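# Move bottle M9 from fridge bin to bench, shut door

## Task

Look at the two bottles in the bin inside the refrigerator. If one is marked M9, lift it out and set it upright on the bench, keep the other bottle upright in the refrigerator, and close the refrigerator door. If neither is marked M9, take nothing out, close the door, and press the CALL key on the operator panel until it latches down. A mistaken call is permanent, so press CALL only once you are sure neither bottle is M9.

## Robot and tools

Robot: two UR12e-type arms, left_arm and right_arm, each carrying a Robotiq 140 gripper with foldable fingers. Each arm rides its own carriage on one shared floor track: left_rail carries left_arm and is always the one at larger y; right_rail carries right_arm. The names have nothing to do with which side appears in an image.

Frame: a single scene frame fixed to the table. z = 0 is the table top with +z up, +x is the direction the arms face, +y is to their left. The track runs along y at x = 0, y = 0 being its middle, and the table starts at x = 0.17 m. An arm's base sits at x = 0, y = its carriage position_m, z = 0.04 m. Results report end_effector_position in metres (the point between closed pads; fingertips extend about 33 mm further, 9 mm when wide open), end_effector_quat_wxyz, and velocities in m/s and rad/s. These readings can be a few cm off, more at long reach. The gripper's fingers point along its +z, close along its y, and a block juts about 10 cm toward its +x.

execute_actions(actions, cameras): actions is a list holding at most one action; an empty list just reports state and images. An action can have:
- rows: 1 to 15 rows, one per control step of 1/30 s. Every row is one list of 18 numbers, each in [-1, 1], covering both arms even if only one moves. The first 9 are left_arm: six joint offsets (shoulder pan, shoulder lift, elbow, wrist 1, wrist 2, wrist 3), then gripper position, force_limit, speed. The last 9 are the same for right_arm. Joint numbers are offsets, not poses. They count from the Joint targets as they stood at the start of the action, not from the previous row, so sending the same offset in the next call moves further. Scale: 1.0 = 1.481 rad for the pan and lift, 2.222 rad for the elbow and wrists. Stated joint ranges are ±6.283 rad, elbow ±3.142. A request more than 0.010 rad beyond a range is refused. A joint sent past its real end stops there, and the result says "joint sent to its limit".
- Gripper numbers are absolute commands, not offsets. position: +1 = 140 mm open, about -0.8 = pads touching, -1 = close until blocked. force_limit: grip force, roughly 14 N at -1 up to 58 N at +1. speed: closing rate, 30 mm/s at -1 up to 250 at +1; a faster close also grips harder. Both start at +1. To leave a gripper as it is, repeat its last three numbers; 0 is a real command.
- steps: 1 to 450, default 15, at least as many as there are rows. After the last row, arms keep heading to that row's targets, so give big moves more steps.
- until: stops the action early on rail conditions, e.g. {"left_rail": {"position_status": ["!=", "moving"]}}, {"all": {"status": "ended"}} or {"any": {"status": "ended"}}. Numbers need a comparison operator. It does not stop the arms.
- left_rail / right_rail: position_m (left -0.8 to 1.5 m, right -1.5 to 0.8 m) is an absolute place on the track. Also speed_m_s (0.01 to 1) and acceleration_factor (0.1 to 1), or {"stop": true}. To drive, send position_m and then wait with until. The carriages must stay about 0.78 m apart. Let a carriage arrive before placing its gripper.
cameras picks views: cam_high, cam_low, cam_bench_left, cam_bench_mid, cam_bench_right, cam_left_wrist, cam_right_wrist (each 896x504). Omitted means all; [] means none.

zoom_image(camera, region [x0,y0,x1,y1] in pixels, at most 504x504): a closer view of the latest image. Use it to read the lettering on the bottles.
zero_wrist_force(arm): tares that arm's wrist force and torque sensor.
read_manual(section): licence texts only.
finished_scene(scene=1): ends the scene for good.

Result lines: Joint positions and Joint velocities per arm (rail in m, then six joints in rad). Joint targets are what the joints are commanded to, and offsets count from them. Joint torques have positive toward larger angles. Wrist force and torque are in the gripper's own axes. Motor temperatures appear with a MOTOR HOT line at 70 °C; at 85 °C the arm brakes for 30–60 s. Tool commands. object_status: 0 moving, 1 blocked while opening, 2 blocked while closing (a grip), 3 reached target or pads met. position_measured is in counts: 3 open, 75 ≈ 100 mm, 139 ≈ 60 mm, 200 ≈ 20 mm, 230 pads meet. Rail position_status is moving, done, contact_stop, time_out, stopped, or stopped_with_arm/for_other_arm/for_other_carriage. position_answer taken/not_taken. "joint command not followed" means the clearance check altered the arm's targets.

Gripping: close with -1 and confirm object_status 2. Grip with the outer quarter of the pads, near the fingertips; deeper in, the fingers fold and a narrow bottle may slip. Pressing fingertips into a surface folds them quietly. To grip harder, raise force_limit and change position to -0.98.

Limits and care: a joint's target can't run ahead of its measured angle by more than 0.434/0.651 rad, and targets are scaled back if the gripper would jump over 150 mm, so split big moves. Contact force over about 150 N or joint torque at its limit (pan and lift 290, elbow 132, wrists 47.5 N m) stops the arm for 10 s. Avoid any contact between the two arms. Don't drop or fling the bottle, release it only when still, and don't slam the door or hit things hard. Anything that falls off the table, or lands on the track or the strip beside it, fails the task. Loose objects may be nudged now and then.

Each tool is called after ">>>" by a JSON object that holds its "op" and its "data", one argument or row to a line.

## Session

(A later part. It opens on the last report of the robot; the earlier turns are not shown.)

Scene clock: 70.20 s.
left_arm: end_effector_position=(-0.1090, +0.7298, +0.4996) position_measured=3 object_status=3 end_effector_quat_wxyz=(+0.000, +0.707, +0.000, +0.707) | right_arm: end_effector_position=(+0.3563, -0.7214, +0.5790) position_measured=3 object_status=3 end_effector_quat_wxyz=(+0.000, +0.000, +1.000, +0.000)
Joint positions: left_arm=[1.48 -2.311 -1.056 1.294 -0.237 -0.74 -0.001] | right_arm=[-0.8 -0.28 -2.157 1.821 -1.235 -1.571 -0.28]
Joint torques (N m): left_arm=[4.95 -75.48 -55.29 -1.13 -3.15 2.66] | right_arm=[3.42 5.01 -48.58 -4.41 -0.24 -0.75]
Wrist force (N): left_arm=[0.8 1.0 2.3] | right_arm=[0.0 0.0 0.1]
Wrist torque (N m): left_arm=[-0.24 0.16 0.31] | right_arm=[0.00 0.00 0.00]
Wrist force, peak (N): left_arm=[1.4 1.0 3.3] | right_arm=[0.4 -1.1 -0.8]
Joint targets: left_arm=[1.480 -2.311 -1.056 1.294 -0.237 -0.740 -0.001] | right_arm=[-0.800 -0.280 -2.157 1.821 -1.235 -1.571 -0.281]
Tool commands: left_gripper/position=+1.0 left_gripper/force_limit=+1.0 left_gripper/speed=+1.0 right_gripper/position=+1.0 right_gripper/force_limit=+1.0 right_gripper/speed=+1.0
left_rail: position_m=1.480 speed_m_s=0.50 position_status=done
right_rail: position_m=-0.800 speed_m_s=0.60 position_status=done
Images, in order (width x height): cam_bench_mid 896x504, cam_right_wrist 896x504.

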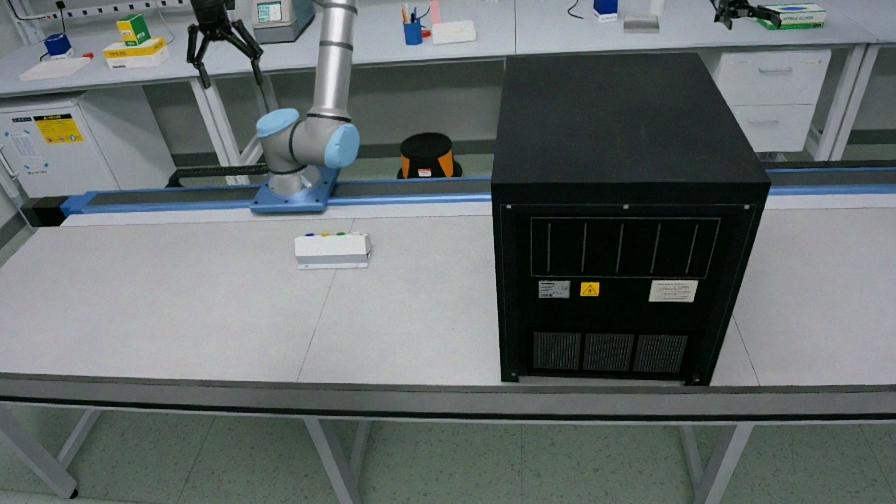

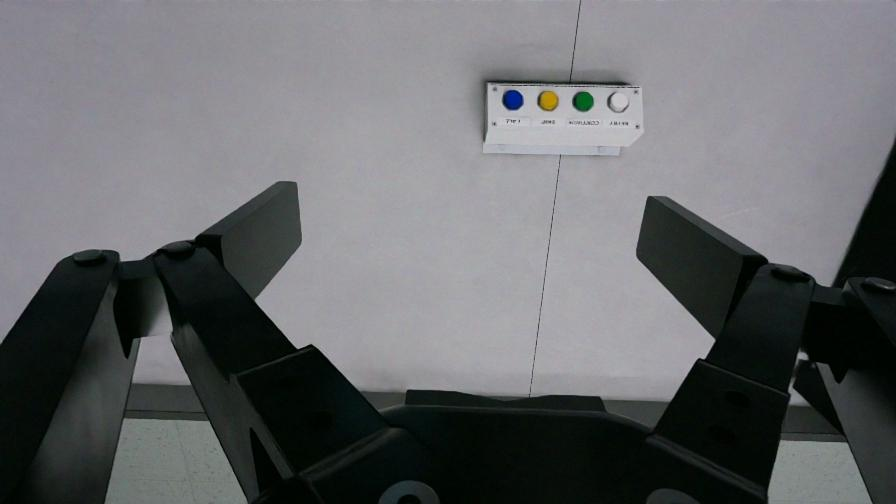

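>>> {"op": "execute_actions", "data": {
  "actions": [
    {"right_rail":{"position_m":-1.3,"speed_m_s":0.6,"acceleration_factor":0.5},"steps":150,"until":{"right_rail":{"position_status":["!=","moving"]}}}
  ],
  "cameras": []
}}

>>> {"op": "execute_actions", "data": {
  "actions": [
    {"rows":[[0,0,0,0,0,0,1,1,1,0.6,0,0,0,0,-0.3,1,1,1]],"steps":30}
  ],
  "cameras": []
}}

>>> {"op": "execute_actions", "data": {
  "actions": [
    {"rows":[[0,0,0,0,0,0,1,1,1,0.597,0.464,0.0896,-0.434,-0.352,-0.331,-1,-1,0]],"steps":45}
  ],
  "cameras": ["cam_right_wrist","cam_bench_mid"]
}}

Scene clock: 119.17 s.
left_arm: end_effector_position=(-0.1090, +0.7298, +0.4996) position_measured=3 object_status=3 end_effector_quat_wxyz=(+0.000, +0.707, +0.000, +0.707) | right_arm: end_effector_position=(+0.3563, -1.2214, +0.5790) position_measured=3 object_status=3 end_effector_quat_wxyz=(+0.000, +0.000, +1.000, +0.000)
Joint positions: left_arm=[1.48 -2.311 -1.056 1.294 -0.237 -0.74 -0.001] | right_arm=[-1.3 -0.28 -2.157 1.821 -1.235 -1.571 -0.28]
Joint torques (N m): left_arm=[1.43 -75.44 -54.85 -1 -3 2.78] | right_arm=[1.51 4.12 -48.61 -4.75 -0.23 -1.11]
Wrist force (N): left_arm=[0.8 0.8 2.6] | right_arm=[-0.2 -0.3 -0.7]
Wrist torque (N m): left_arm=[-0.28 0.15 0.31] | right_arm=[-0.07 0.05 0.00]
Wrist force, peak (N): left_arm=[1.4 1.1 3.0] | right_arm=[0.1 -1.2 0.1]
Joint targets: left_arm=[1.480 -2.311 -1.056 1.294 -0.237 -0.740 -0.001] | right_arm=[-1.300 -0.280 -2.157 1.821 -1.235 -1.571 -0.281]
Tool commands: left_gripper/position=+1.0 left_gripper/force_limit=+1.0 left_gripper/speed=+1.0 right_gripper/position=+1.0 right_gripper/force_limit=+1.0 right_gripper/speed=+1.0
left_rail: position_m=1.480 speed_m_s=0.50 position_status=done
right_rail: position_m=-1.300 speed_m_s=0.60 position_status=done
No camera images: "cameras" was empty.

Scene clock: 120.40 s.
left_arm: end_effector_position=(-0.1090, +0.7298, +0.4996) position_measured=3 object_status=3 end_effector_quat_wxyz=(+0.000, +0.707, +0.000, +0.707) | right_arm: end_effector_position=(+0.1637, -0.9739, +0.5790) position_measured=3 object_status=3 end_effector_quat_wxyz=(+0.000, +0.701, -0.713, +0.000)
Joint positions: left_arm=[1.48 -2.311 -1.056 1.294 -0.237 -0.74 -0.001] | right_arm=[-1.3 0.608 -2.157 1.821 -1.235 -1.571 -0.947]
Joint torques (N m): left_arm=[2.22 -75.9 -54.85 -1.16 -3.04 2.77] | right_arm=[10.69 14.16 -48.97 -4.52 -0.12 -1.39]
Wrist force (N): left_arm=[0.9 1.1 2.8] | right_arm=[0.0 0.3 0.3]
Wrist torque (N m): left_arm=[-0.22 0.14 0.31] | right_arm=[0.03 -0.03 0.14]
Wrist force, peak (N): left_arm=[1.2 1.2 3.0] | right_arm=[-3.1 -9.4 0.3]
Joint targets: left_arm=[1.480 -2.311 -1.056 1.294 -0.237 -0.740 -0.001] | right_arm=[-1.300 0.608 -2.157 1.821 -1.235 -1.571 -0.947]
left_rail: position_m=1.480 speed_m_s=0.50 position_status=done
right_rail: position_m=-1.300 speed_m_s=0.60 position_status=done
No camera images: "cameras" was empty.

Scene clock: 122.10 s.
left_arm: end_effector_position=(-0.1090, +0.7298, +0.4996) position_measured=3 object_status=3 end_effector_quat_wxyz=(+0.000, +0.707, +0.000, +0.707) | right_arm: end_effector_position=(+0.1194, -0.6198, +0.2997) position_measured=233 object_status=3 end_effector_quat_wxyz=(+0.000, +0.924, +0.001, +0.383)
Joint positions: left_arm=[1.48 -2.311 -1.056 1.294 -0.237 -0.74 -0.001] | right_arm=[-1.3 1.493 -1.469 2.02 -2.199 -2.353 -1.683]
Joint torques (N m): left_arm=[3.02 -74.51 -55.24 -1.37 -3.22 2.71] | right_arm=[10.37 -38.69 -34.16 -6.24 -6.1 -2.01]
Wrist force (N): left_arm=[1.0 1.0 2.6] | right_arm=[1.2 1.7 0.1]
Wrist torque (N m): left_arm=[-0.24 0.10 0.31] | right_arm=[0.45 -0.23 0.23]
Wrist force, peak (N): left_arm=[1.1 1.1 3.2] | right_arm=[12.2 14.1 -20.8]
Joint targets: left_arm=[1.480 -2.311 -1.056 1.294 -0.237 -0.740 -0.001] | right_arm=[-1.300 1.493 -1.469 2.020 -2.199 -2.353 -1.683]
left_rail: position_m=1.480 speed_m_s=0.50 position_status=done
right_rail: position_m=-1.300 speed_m_s=0.60 position_status=done
Images, in order (width x height): cam_bench_mid 896x504, cam_right_wrist 896x504.

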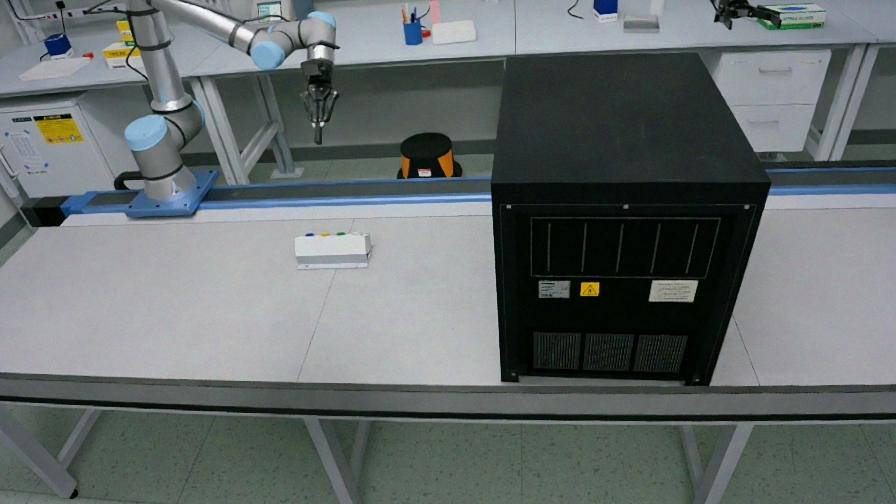

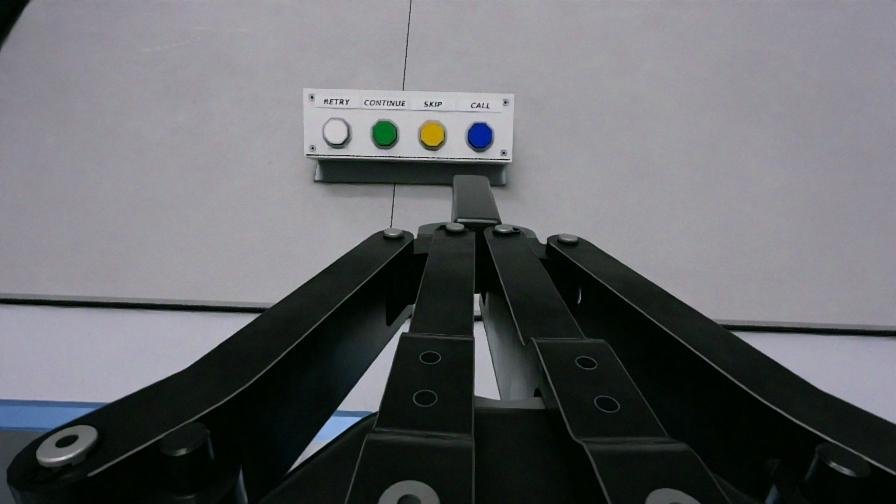

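>>> {"op": "execute_actions", "data": {
  "actions": [
    {"rows":[[0,0,0,0,0,0,1,1,1,-0.043,0.033,0.022,-0.072,0.0039,-0.0389,-1,-1,0],[0,0,0,0,0,0,1,1,1,-0.0853,0.0667,0.0444,-0.1441,0.0078,-0.0778,-1,-1,0]],"steps":40}
  ],
  "cameras": ["cam_right_wrist","cam_bench_mid"]
}}

>>> {"op": "zoom_image", "data": {
  "camera": "cam_bench_mid",
  "region": [230, 100, 430, 300]
}}

Scene clock: 137.13 s.
left_arm: end_effector_position=(-0.1090, +0.7298, +0.4996) position_measured=3 object_status=3 end_effector_quat_wxyz=(+0.000, +0.707, +0.000, +0.707) | right_arm: end_effector_position=(+0.2040, -0.6200, +0.2155) position_measured=233 object_status=3 end_effector_quat_wxyz=(+0.000, +0.924, +0.000, +0.383)
Joint positions: left_arm=[1.48 -2.311 -1.056 1.294 -0.237 -0.74 -0.001] | right_arm=[-1.3 1.366 -1.371 2.119 -2.52 -2.336 -1.855]
Joint torques (N m): left_arm=[0.77 -76.24 -53.98 -1.22 -3.35 2.47] | right_arm=[-9.66 -43.15 -28.69 -5.84 1.85 -1.9]
Wrist force (N): left_arm=[1.1 1.0 2.7] | right_arm=[1.3 0.9 0.3]
Wrist torque (N m): left_arm=[-0.24 0.08 0.30] | right_arm=[0.31 -0.15 0.09]
Wrist force, peak (N): left_arm=[1.0 1.0 3.1] | right_arm=[6.1 0.4 -23.4]
Joint targets: left_arm=[1.480 -2.311 -1.056 1.294 -0.237 -0.740 -0.001] | right_arm=[-1.300 1.366 -1.371 2.119 -2.520 -2.336 -1.855]
left_rail: position_m=1.480 speed_m_s=0.50 position_status=done
right_rail: position_m=-1.300 speed_m_s=0.60 position_status=done
Images, in order (width x height): cam_bench_mid 896x504, cam_right_wrist 896x504.

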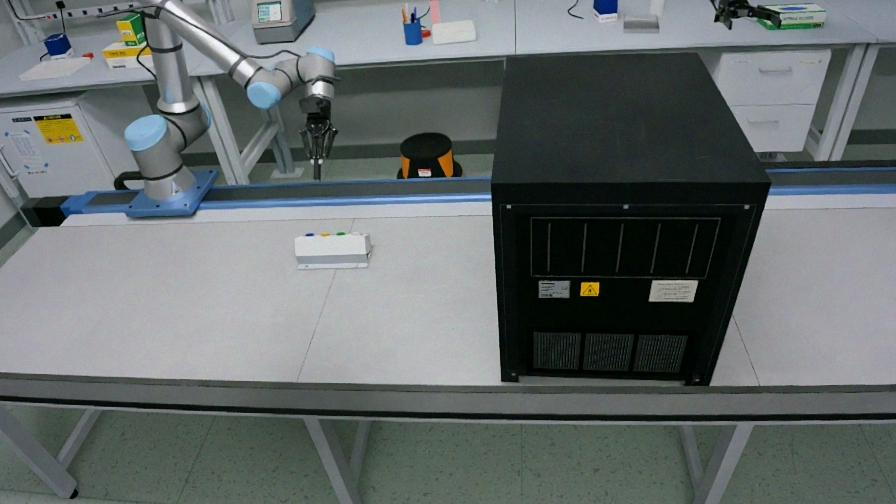

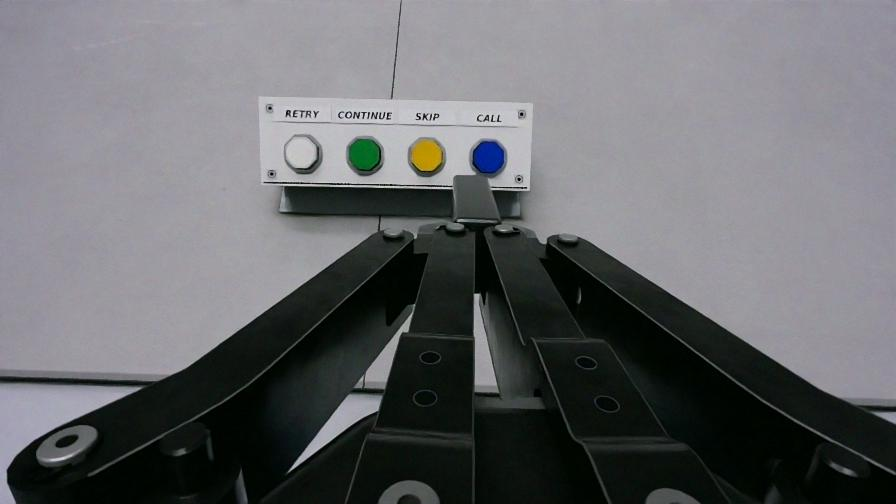

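Scaled by 2.520.

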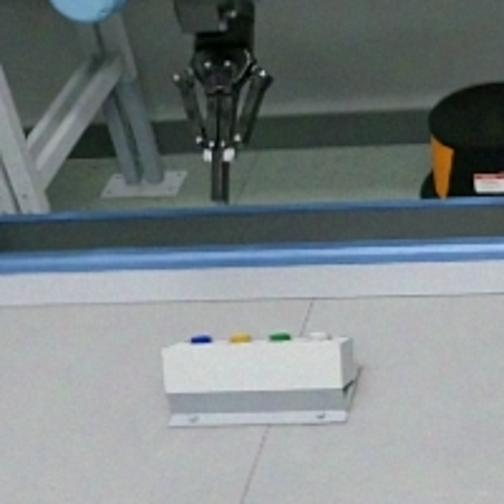

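>>> {"op": "execute_actions", "data": {
  "actions": [
    {"rows":[[0,0,0,0,0,0,1,1,1,-0.031,0.039,0.02,-0.065,0.005,-0.028,-1,-1,0],[0,0,0,0,0,0,1,1,1,-0.0626,0.0777,0.0395,-0.1291,0.0103,-0.0562,-1,-1,0]],"steps":40}
  ],
  "cameras": ["cam_right_wrist","cam_bench_mid"]
}}

>>> {"op": "zoom_image", "data": {
  "camera": "cam_bench_mid",
  "region": [230, 100, 430, 300]
}}

Scene clock: 155.93 s.
left_arm: end_effector_position=(-0.1090, +0.7298, +0.4996) position_measured=3 object_status=3 end_effector_quat_wxyz=(+0.000, +0.707, +0.000, +0.707) | right_arm: end_effector_position=(+0.2608, -0.6399, +0.1307) position_measured=233 object_status=3 end_effector_quat_wxyz=(+0.000, +0.924, +0.000, +0.382)
Joint positions: left_arm=[1.48 -2.311 -1.056 1.294 -0.237 -0.74 -0.001] | right_arm=[-1.3 1.274 -1.256 2.206 -2.806 -2.313 -1.98]
Joint torques (N m): left_arm=[0.53 -74.69 -54.5 -1.26 -2.98 2.58] | right_arm=[-11.5 -46.35 -20.58 -6.36 1.55 -2.1]
Wrist force (N): left_arm=[0.8 0.8 3.1] | right_arm=[0.4 1.5 1.2]
Wrist torque (N m): left_arm=[-0.28 0.15 0.31] | right_arm=[0.34 -0.06 0.16]
Wrist force, peak (N): left_arm=[1.0 1.0 3.2] | right_arm=[8.5 -3.8 -19.3]
Joint targets: left_arm=[1.480 -2.311 -1.056 1.294 -0.237 -0.740 -0.001] | right_arm=[-1.300 1.274 -1.256 2.206 -2.806 -2.313 -1.980]
left_rail: position_m=1.480 speed_m_s=0.50 position_status=done
right_rail: position_m=-1.300 speed_m_s=0.60 position_status=done
Images, in order (width x height): cam_bench_mid 896x504, cam_right_wrist 896x504.

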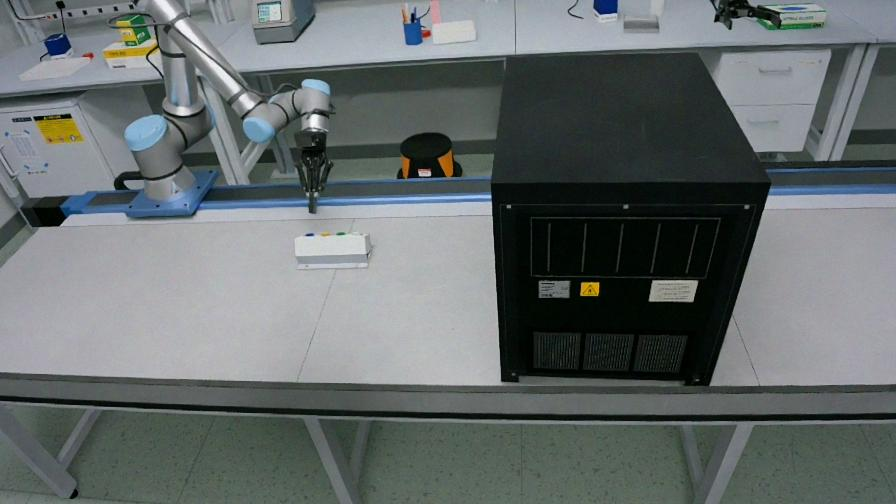

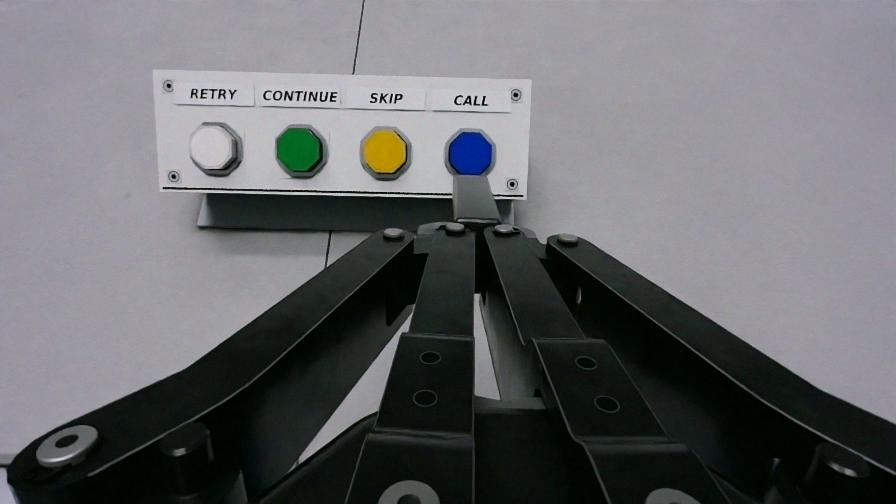

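Scaled by 2.520.

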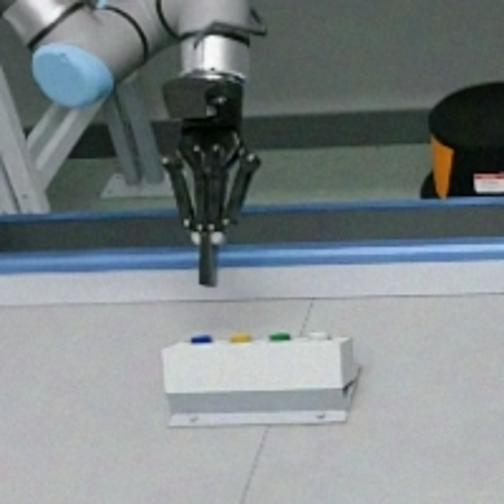

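>>> {"op": "execute_actions", "data": {
  "actions": [
    {"rows":[[0,0,0,0,0,0,1,1,1,-0.0178,0.0245,0.0017,-0.028,0.0035,-0.015,-1,-1,0],[0,0,0,0,0,0,1,1,1,-0.0356,0.0489,0.0034,-0.0561,0.007,-0.0301,-1,-1,0]],"steps":30}
  ],
  "cameras": ["cam_right_wrist","cam_bench_mid"]
}}

>>> {"op": "zoom_image", "data": {
  "camera": "cam_bench_mid",
  "region": [230, 150, 380, 300]
}}

>>> {"op": "zero_wrist_force", "data": {
  "arm": "right_arm"
}}

Scene clock: 171.17 s.
left_arm: end_effector_position=(-0.1090, +0.7298, +0.4996) position_measured=3 object_status=3 end_effector_quat_wxyz=(+0.000, +0.707, +0.000, +0.707) | right_arm: end_effector_position=(+0.2962, -0.6404, +0.0955) position_measured=233 object_status=3 end_effector_quat_wxyz=(+0.000, +0.924, +0.000, +0.382)
Joint positions: left_arm=[1.48 -2.311 -1.056 1.294 -0.237 -0.74 -0.001] | right_arm=[-1.3 1.221 -1.183 2.214 -2.931 -2.297 -2.047]
Joint torques (N m): left_arm=[0.08 -77.01 -54.35 -1.4 -3.46 2.45] | right_arm=[-12.09 -47.89 -18 -6.44 2.19 -1.93]
Wrist force (N): left_arm=[1.1 0.7 2.4] | right_arm=[1.0 1.1 -0.1]
Wrist torque (N m): left_arm=[-0.29 0.09 0.31] | right_arm=[0.22 -0.19 0.08]
Wrist force, peak (N): left_arm=[1.1 1.1 3.1] | right_arm=[0.8 0.3 -7.3]
Joint targets: left_arm=[1.480 -2.311 -1.056 1.294 -0.237 -0.740 -0.001] | right_arm=[-1.300 1.221 -1.183 2.214 -2.931 -2.297 -2.047]
left_rail: position_m=1.480 speed_m_s=0.50 position_status=done
right_rail: position_m=-1.300 speed_m_s=0.60 position_status=done
Images, in order (width x height): cam_bench_mid 896x504, cam_right_wrist 896x504.

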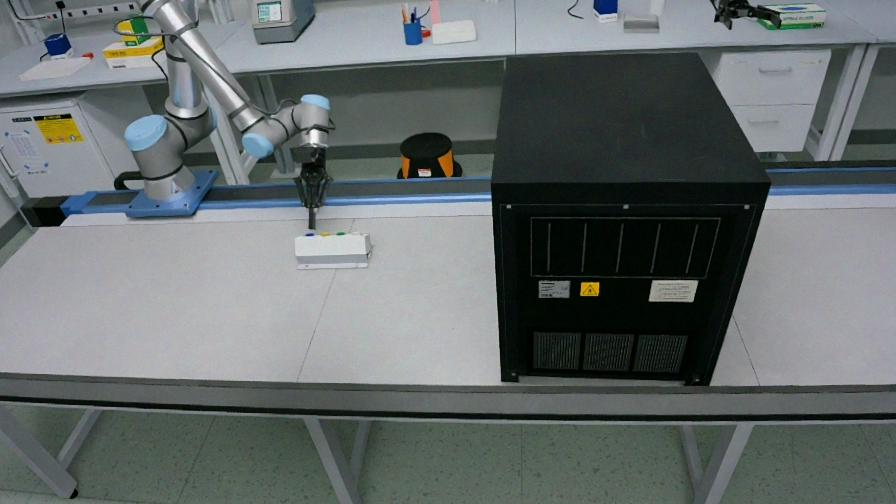

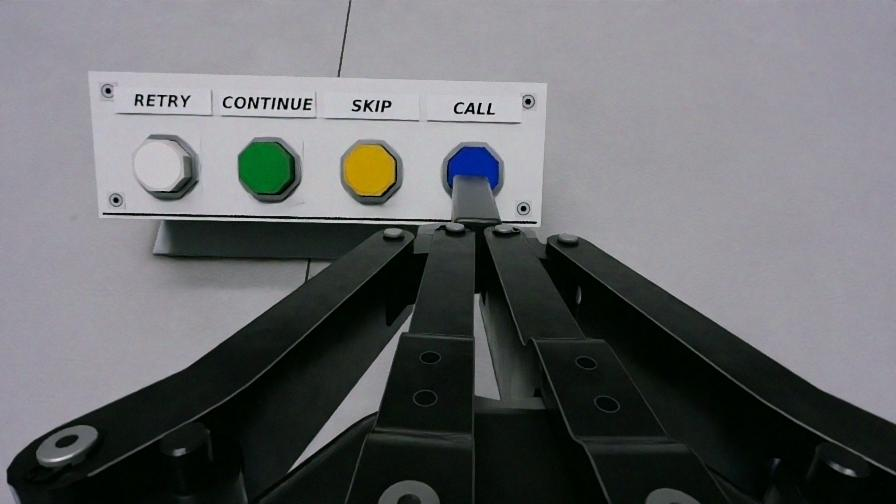

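Scaled by 3.360.

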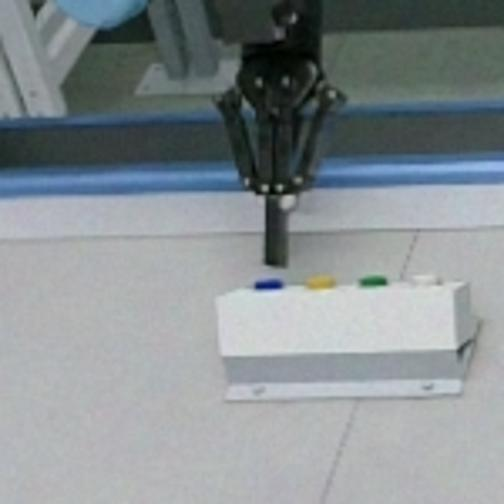

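Wrist force sensor zeroed.

>>> {"op": "execute_actions", "data": {
  "actions": [
    {"rows":[[0,0,0,0,0,0,1,1,1,-0.0055,0.0059,-0.0002,-0.0069,0.0012,-0.0046,-1,-1,0],[0,0,0,0,0,0,1,1,1,-0.0111,0.0119,-0.0005,-0.0138,0.0024,-0.0093,-1,-1,0],[0,0,0,0,0,0,1,1,1,-0.0166,0.0178,-0.0007,-0.0207,0.0036,-0.0139,-1,-1,0]],"steps":30}
  ],
  "cameras": ["cam_right_wrist","cam_bench_mid"]
}}

>>> {"op": "zoom_image", "data": {
  "camera": "cam_right_wrist",
  "region": [400, 80, 560, 260]
}}

Scene clock: 193.00 s.
left_arm: end_effector_position=(-0.1090, +0.7298, +0.4996) position_measured=3 object_status=3 end_effector_quat_wxyz=(+0.000, +0.707, +0.000, +0.707) | right_arm: end_effector_position=(+0.3109, -0.6398, +0.0855) position_measured=233 object_status=3 end_effector_quat_wxyz=(+0.000, +0.924, +0.001, +0.383)
Joint positions: left_arm=[1.48 -2.311 -1.056 1.294 -0.237 -0.74 -0.001] | right_arm=[-1.3 1.199 -1.159 2.213 -2.975 -2.289 -2.077]
Joint torques (N m): left_arm=[-4.47 -74.64 -54.19 -1.21 -3.45 2.32] | right_arm=[-1.73 -57.29 -27.27 -4.11 -1.92 -0.26]
Wrist force (N, zeroed by zero_wrist_force on right_arm): left_arm=[0.8 1.0 2.9] | right_arm=[-2.0 18.9 -34.8]
Wrist torque (N m, zeroed by zero_wrist_force on right_arm): left_arm=[-0.25 0.15 0.30] | right_arm=[-0.75 -0.39 -0.07]
Wrist force, peak (N, zeroed by zero_wrist_force on right_arm): left_arm=[1.0 1.2 3.2] | right_arm=[-21.9 28.9 -120.4]
Joint targets: left_arm=[1.480 -2.311 -1.056 1.294 -0.237 -0.740 -0.001] | right_arm=[-1.300 1.199 -1.159 2.213 -2.975 -2.289 -2.077]
Tool commands: left_gripper/position=+1.0 left_gripper/force_limit=+1.0 left_gripper/speed=+1.0 right_gripper/position=-1.0 right_gripper/force_limit=-1.0 right_gripper/speed=+0.003922
FORCE FAULT: contact force on the right arm reached its limit, and that arm stopped for 10 seconds. The contact can be on any part of that arm, not only on its tool. That arm's remaining commands of this call were not run. That arm's target is now where it stood when the stop ended, not its last command. That arm accepts commands again.
left_rail: position_m=1.480 speed_m_s=0.50 position_status=done
right_rail: position_m=-1.300 speed_m_s=0.60 position_status=done
Images, in order (width x height): cam_bench_mid 896x504, cam_right_wrist 896x504.

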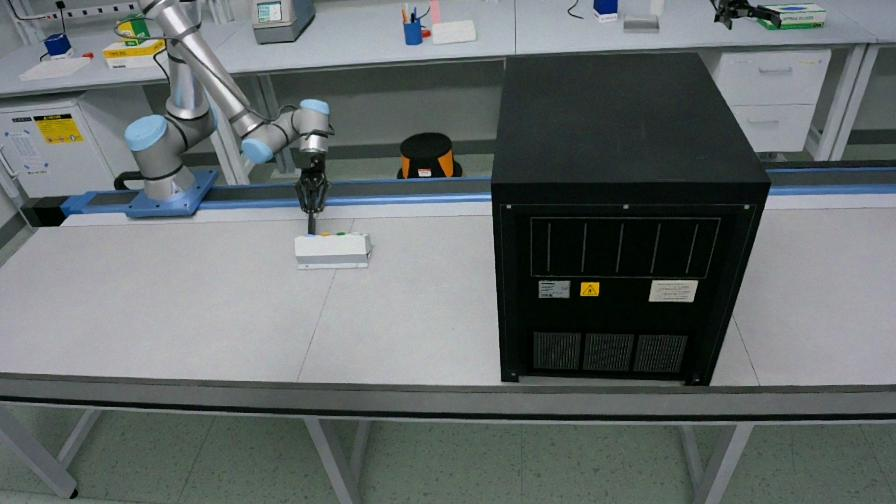

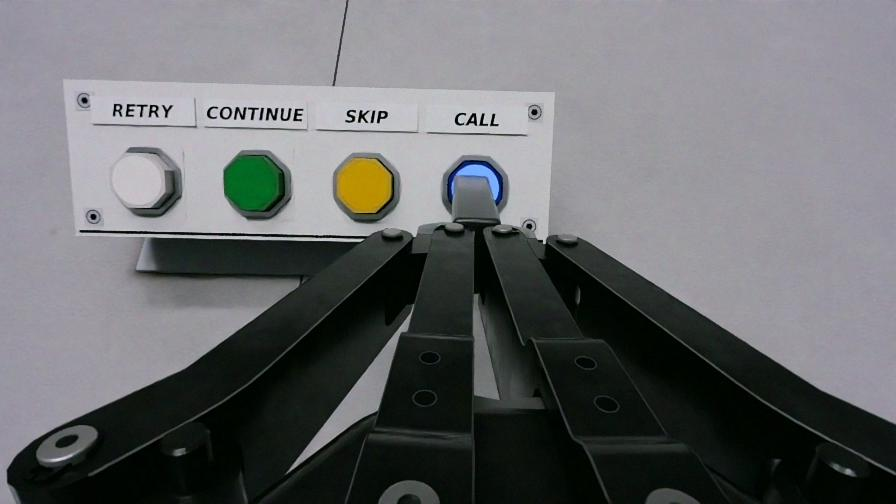

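Scaled by 2.800.

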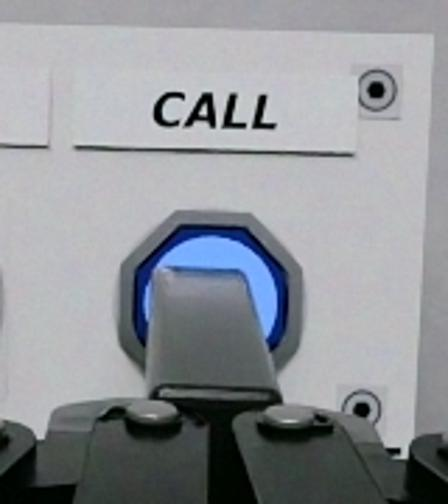

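>>> {"op": "execute_actions", "data": {
  "actions": [
    {"rows":[[0,0,0,0,0,0,1,1,1,0.01,-0.01,0.0,0.012,-0.002,0.008,-1,-1,0.003922],[0,0,0,0,0,0,1,1,1,0.07,-0.08,-0.004,0.092,-0.013,0.052,-1,-1,0.003922]],"steps":40}
  ],
  "cameras": ["cam_right_wrist"]
}}

>>> {"op": "zoom_image", "data": {
  "camera": "cam_right_wrist",
  "region": [380, 60, 560, 240]
}}

Scene clock: 199.80 s.
left_arm: end_effector_position=(-0.1090, +0.7298, +0.4996) position_measured=3 object_status=3 end_effector_quat_wxyz=(+0.000, +0.707, +0.000, +0.707) | right_arm: end_effector_position=(+0.2413, -0.6372, +0.1419) position_measured=233 object_status=3 end_effector_quat_wxyz=(-0.003, +0.924, +0.007, +0.383)
Joint positions: left_arm=[1.48 -2.311 -1.056 1.294 -0.237 -0.74 -0.001] | right_arm=[-1.3 1.303 -1.277 2.204 -2.77 -2.318 -1.961]
Joint torques (N m): left_arm=[-3.62 -75.99 -54.3 -1.13 -3.46 2.18] | right_arm=[9.41 -65.88 -42.49 -2.34 -6 1.9]
Wrist force (N, zeroed by zero_wrist_force on right_arm): left_arm=[0.9 1.0 2.7] | right_arm=[-2.4 -0.1 3.3]
Wrist torque (N m, zeroed by zero_wrist_force on right_arm): left_arm=[-0.24 0.14 0.31] | right_arm=[0.09 0.51 -0.12]
Wrist force, peak (N, zeroed by zero_wrist_force on right_arm): left_arm=[0.9 1.0 3.3] | right_arm=[-1.4 19.3 -35.2]
Joint targets: left_arm=[1.480 -2.311 -1.056 1.294 -0.237 -0.740 -0.001] | right_arm=[-1.300 1.303 -1.277 2.204 -2.770 -2.318 -1.961]
left_rail: position_m=1.480 speed_m_s=0.50 position_status=done
right_rail: position_m=-1.300 speed_m_s=0.60 position_status=done
Images, in order (width x height): cam_right_wrist 896x504.

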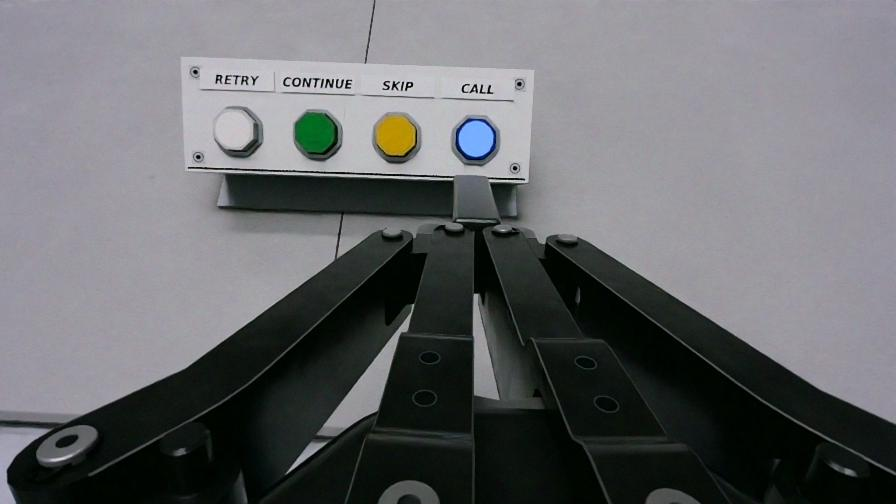

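Scaled by 2.800.

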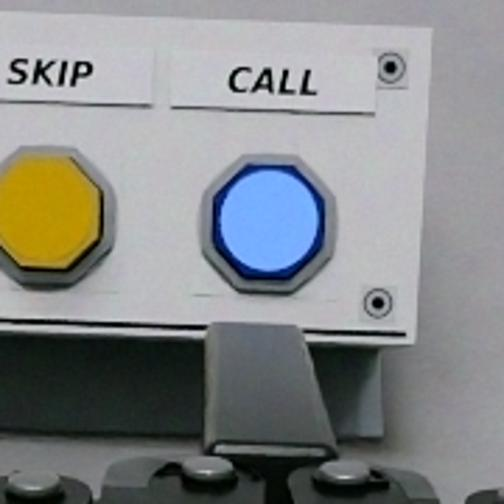

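Lit and latched in, and the door is shut.

>>> {"op": "finished_scene", "data": {

}}

The scene is finished: the task was done.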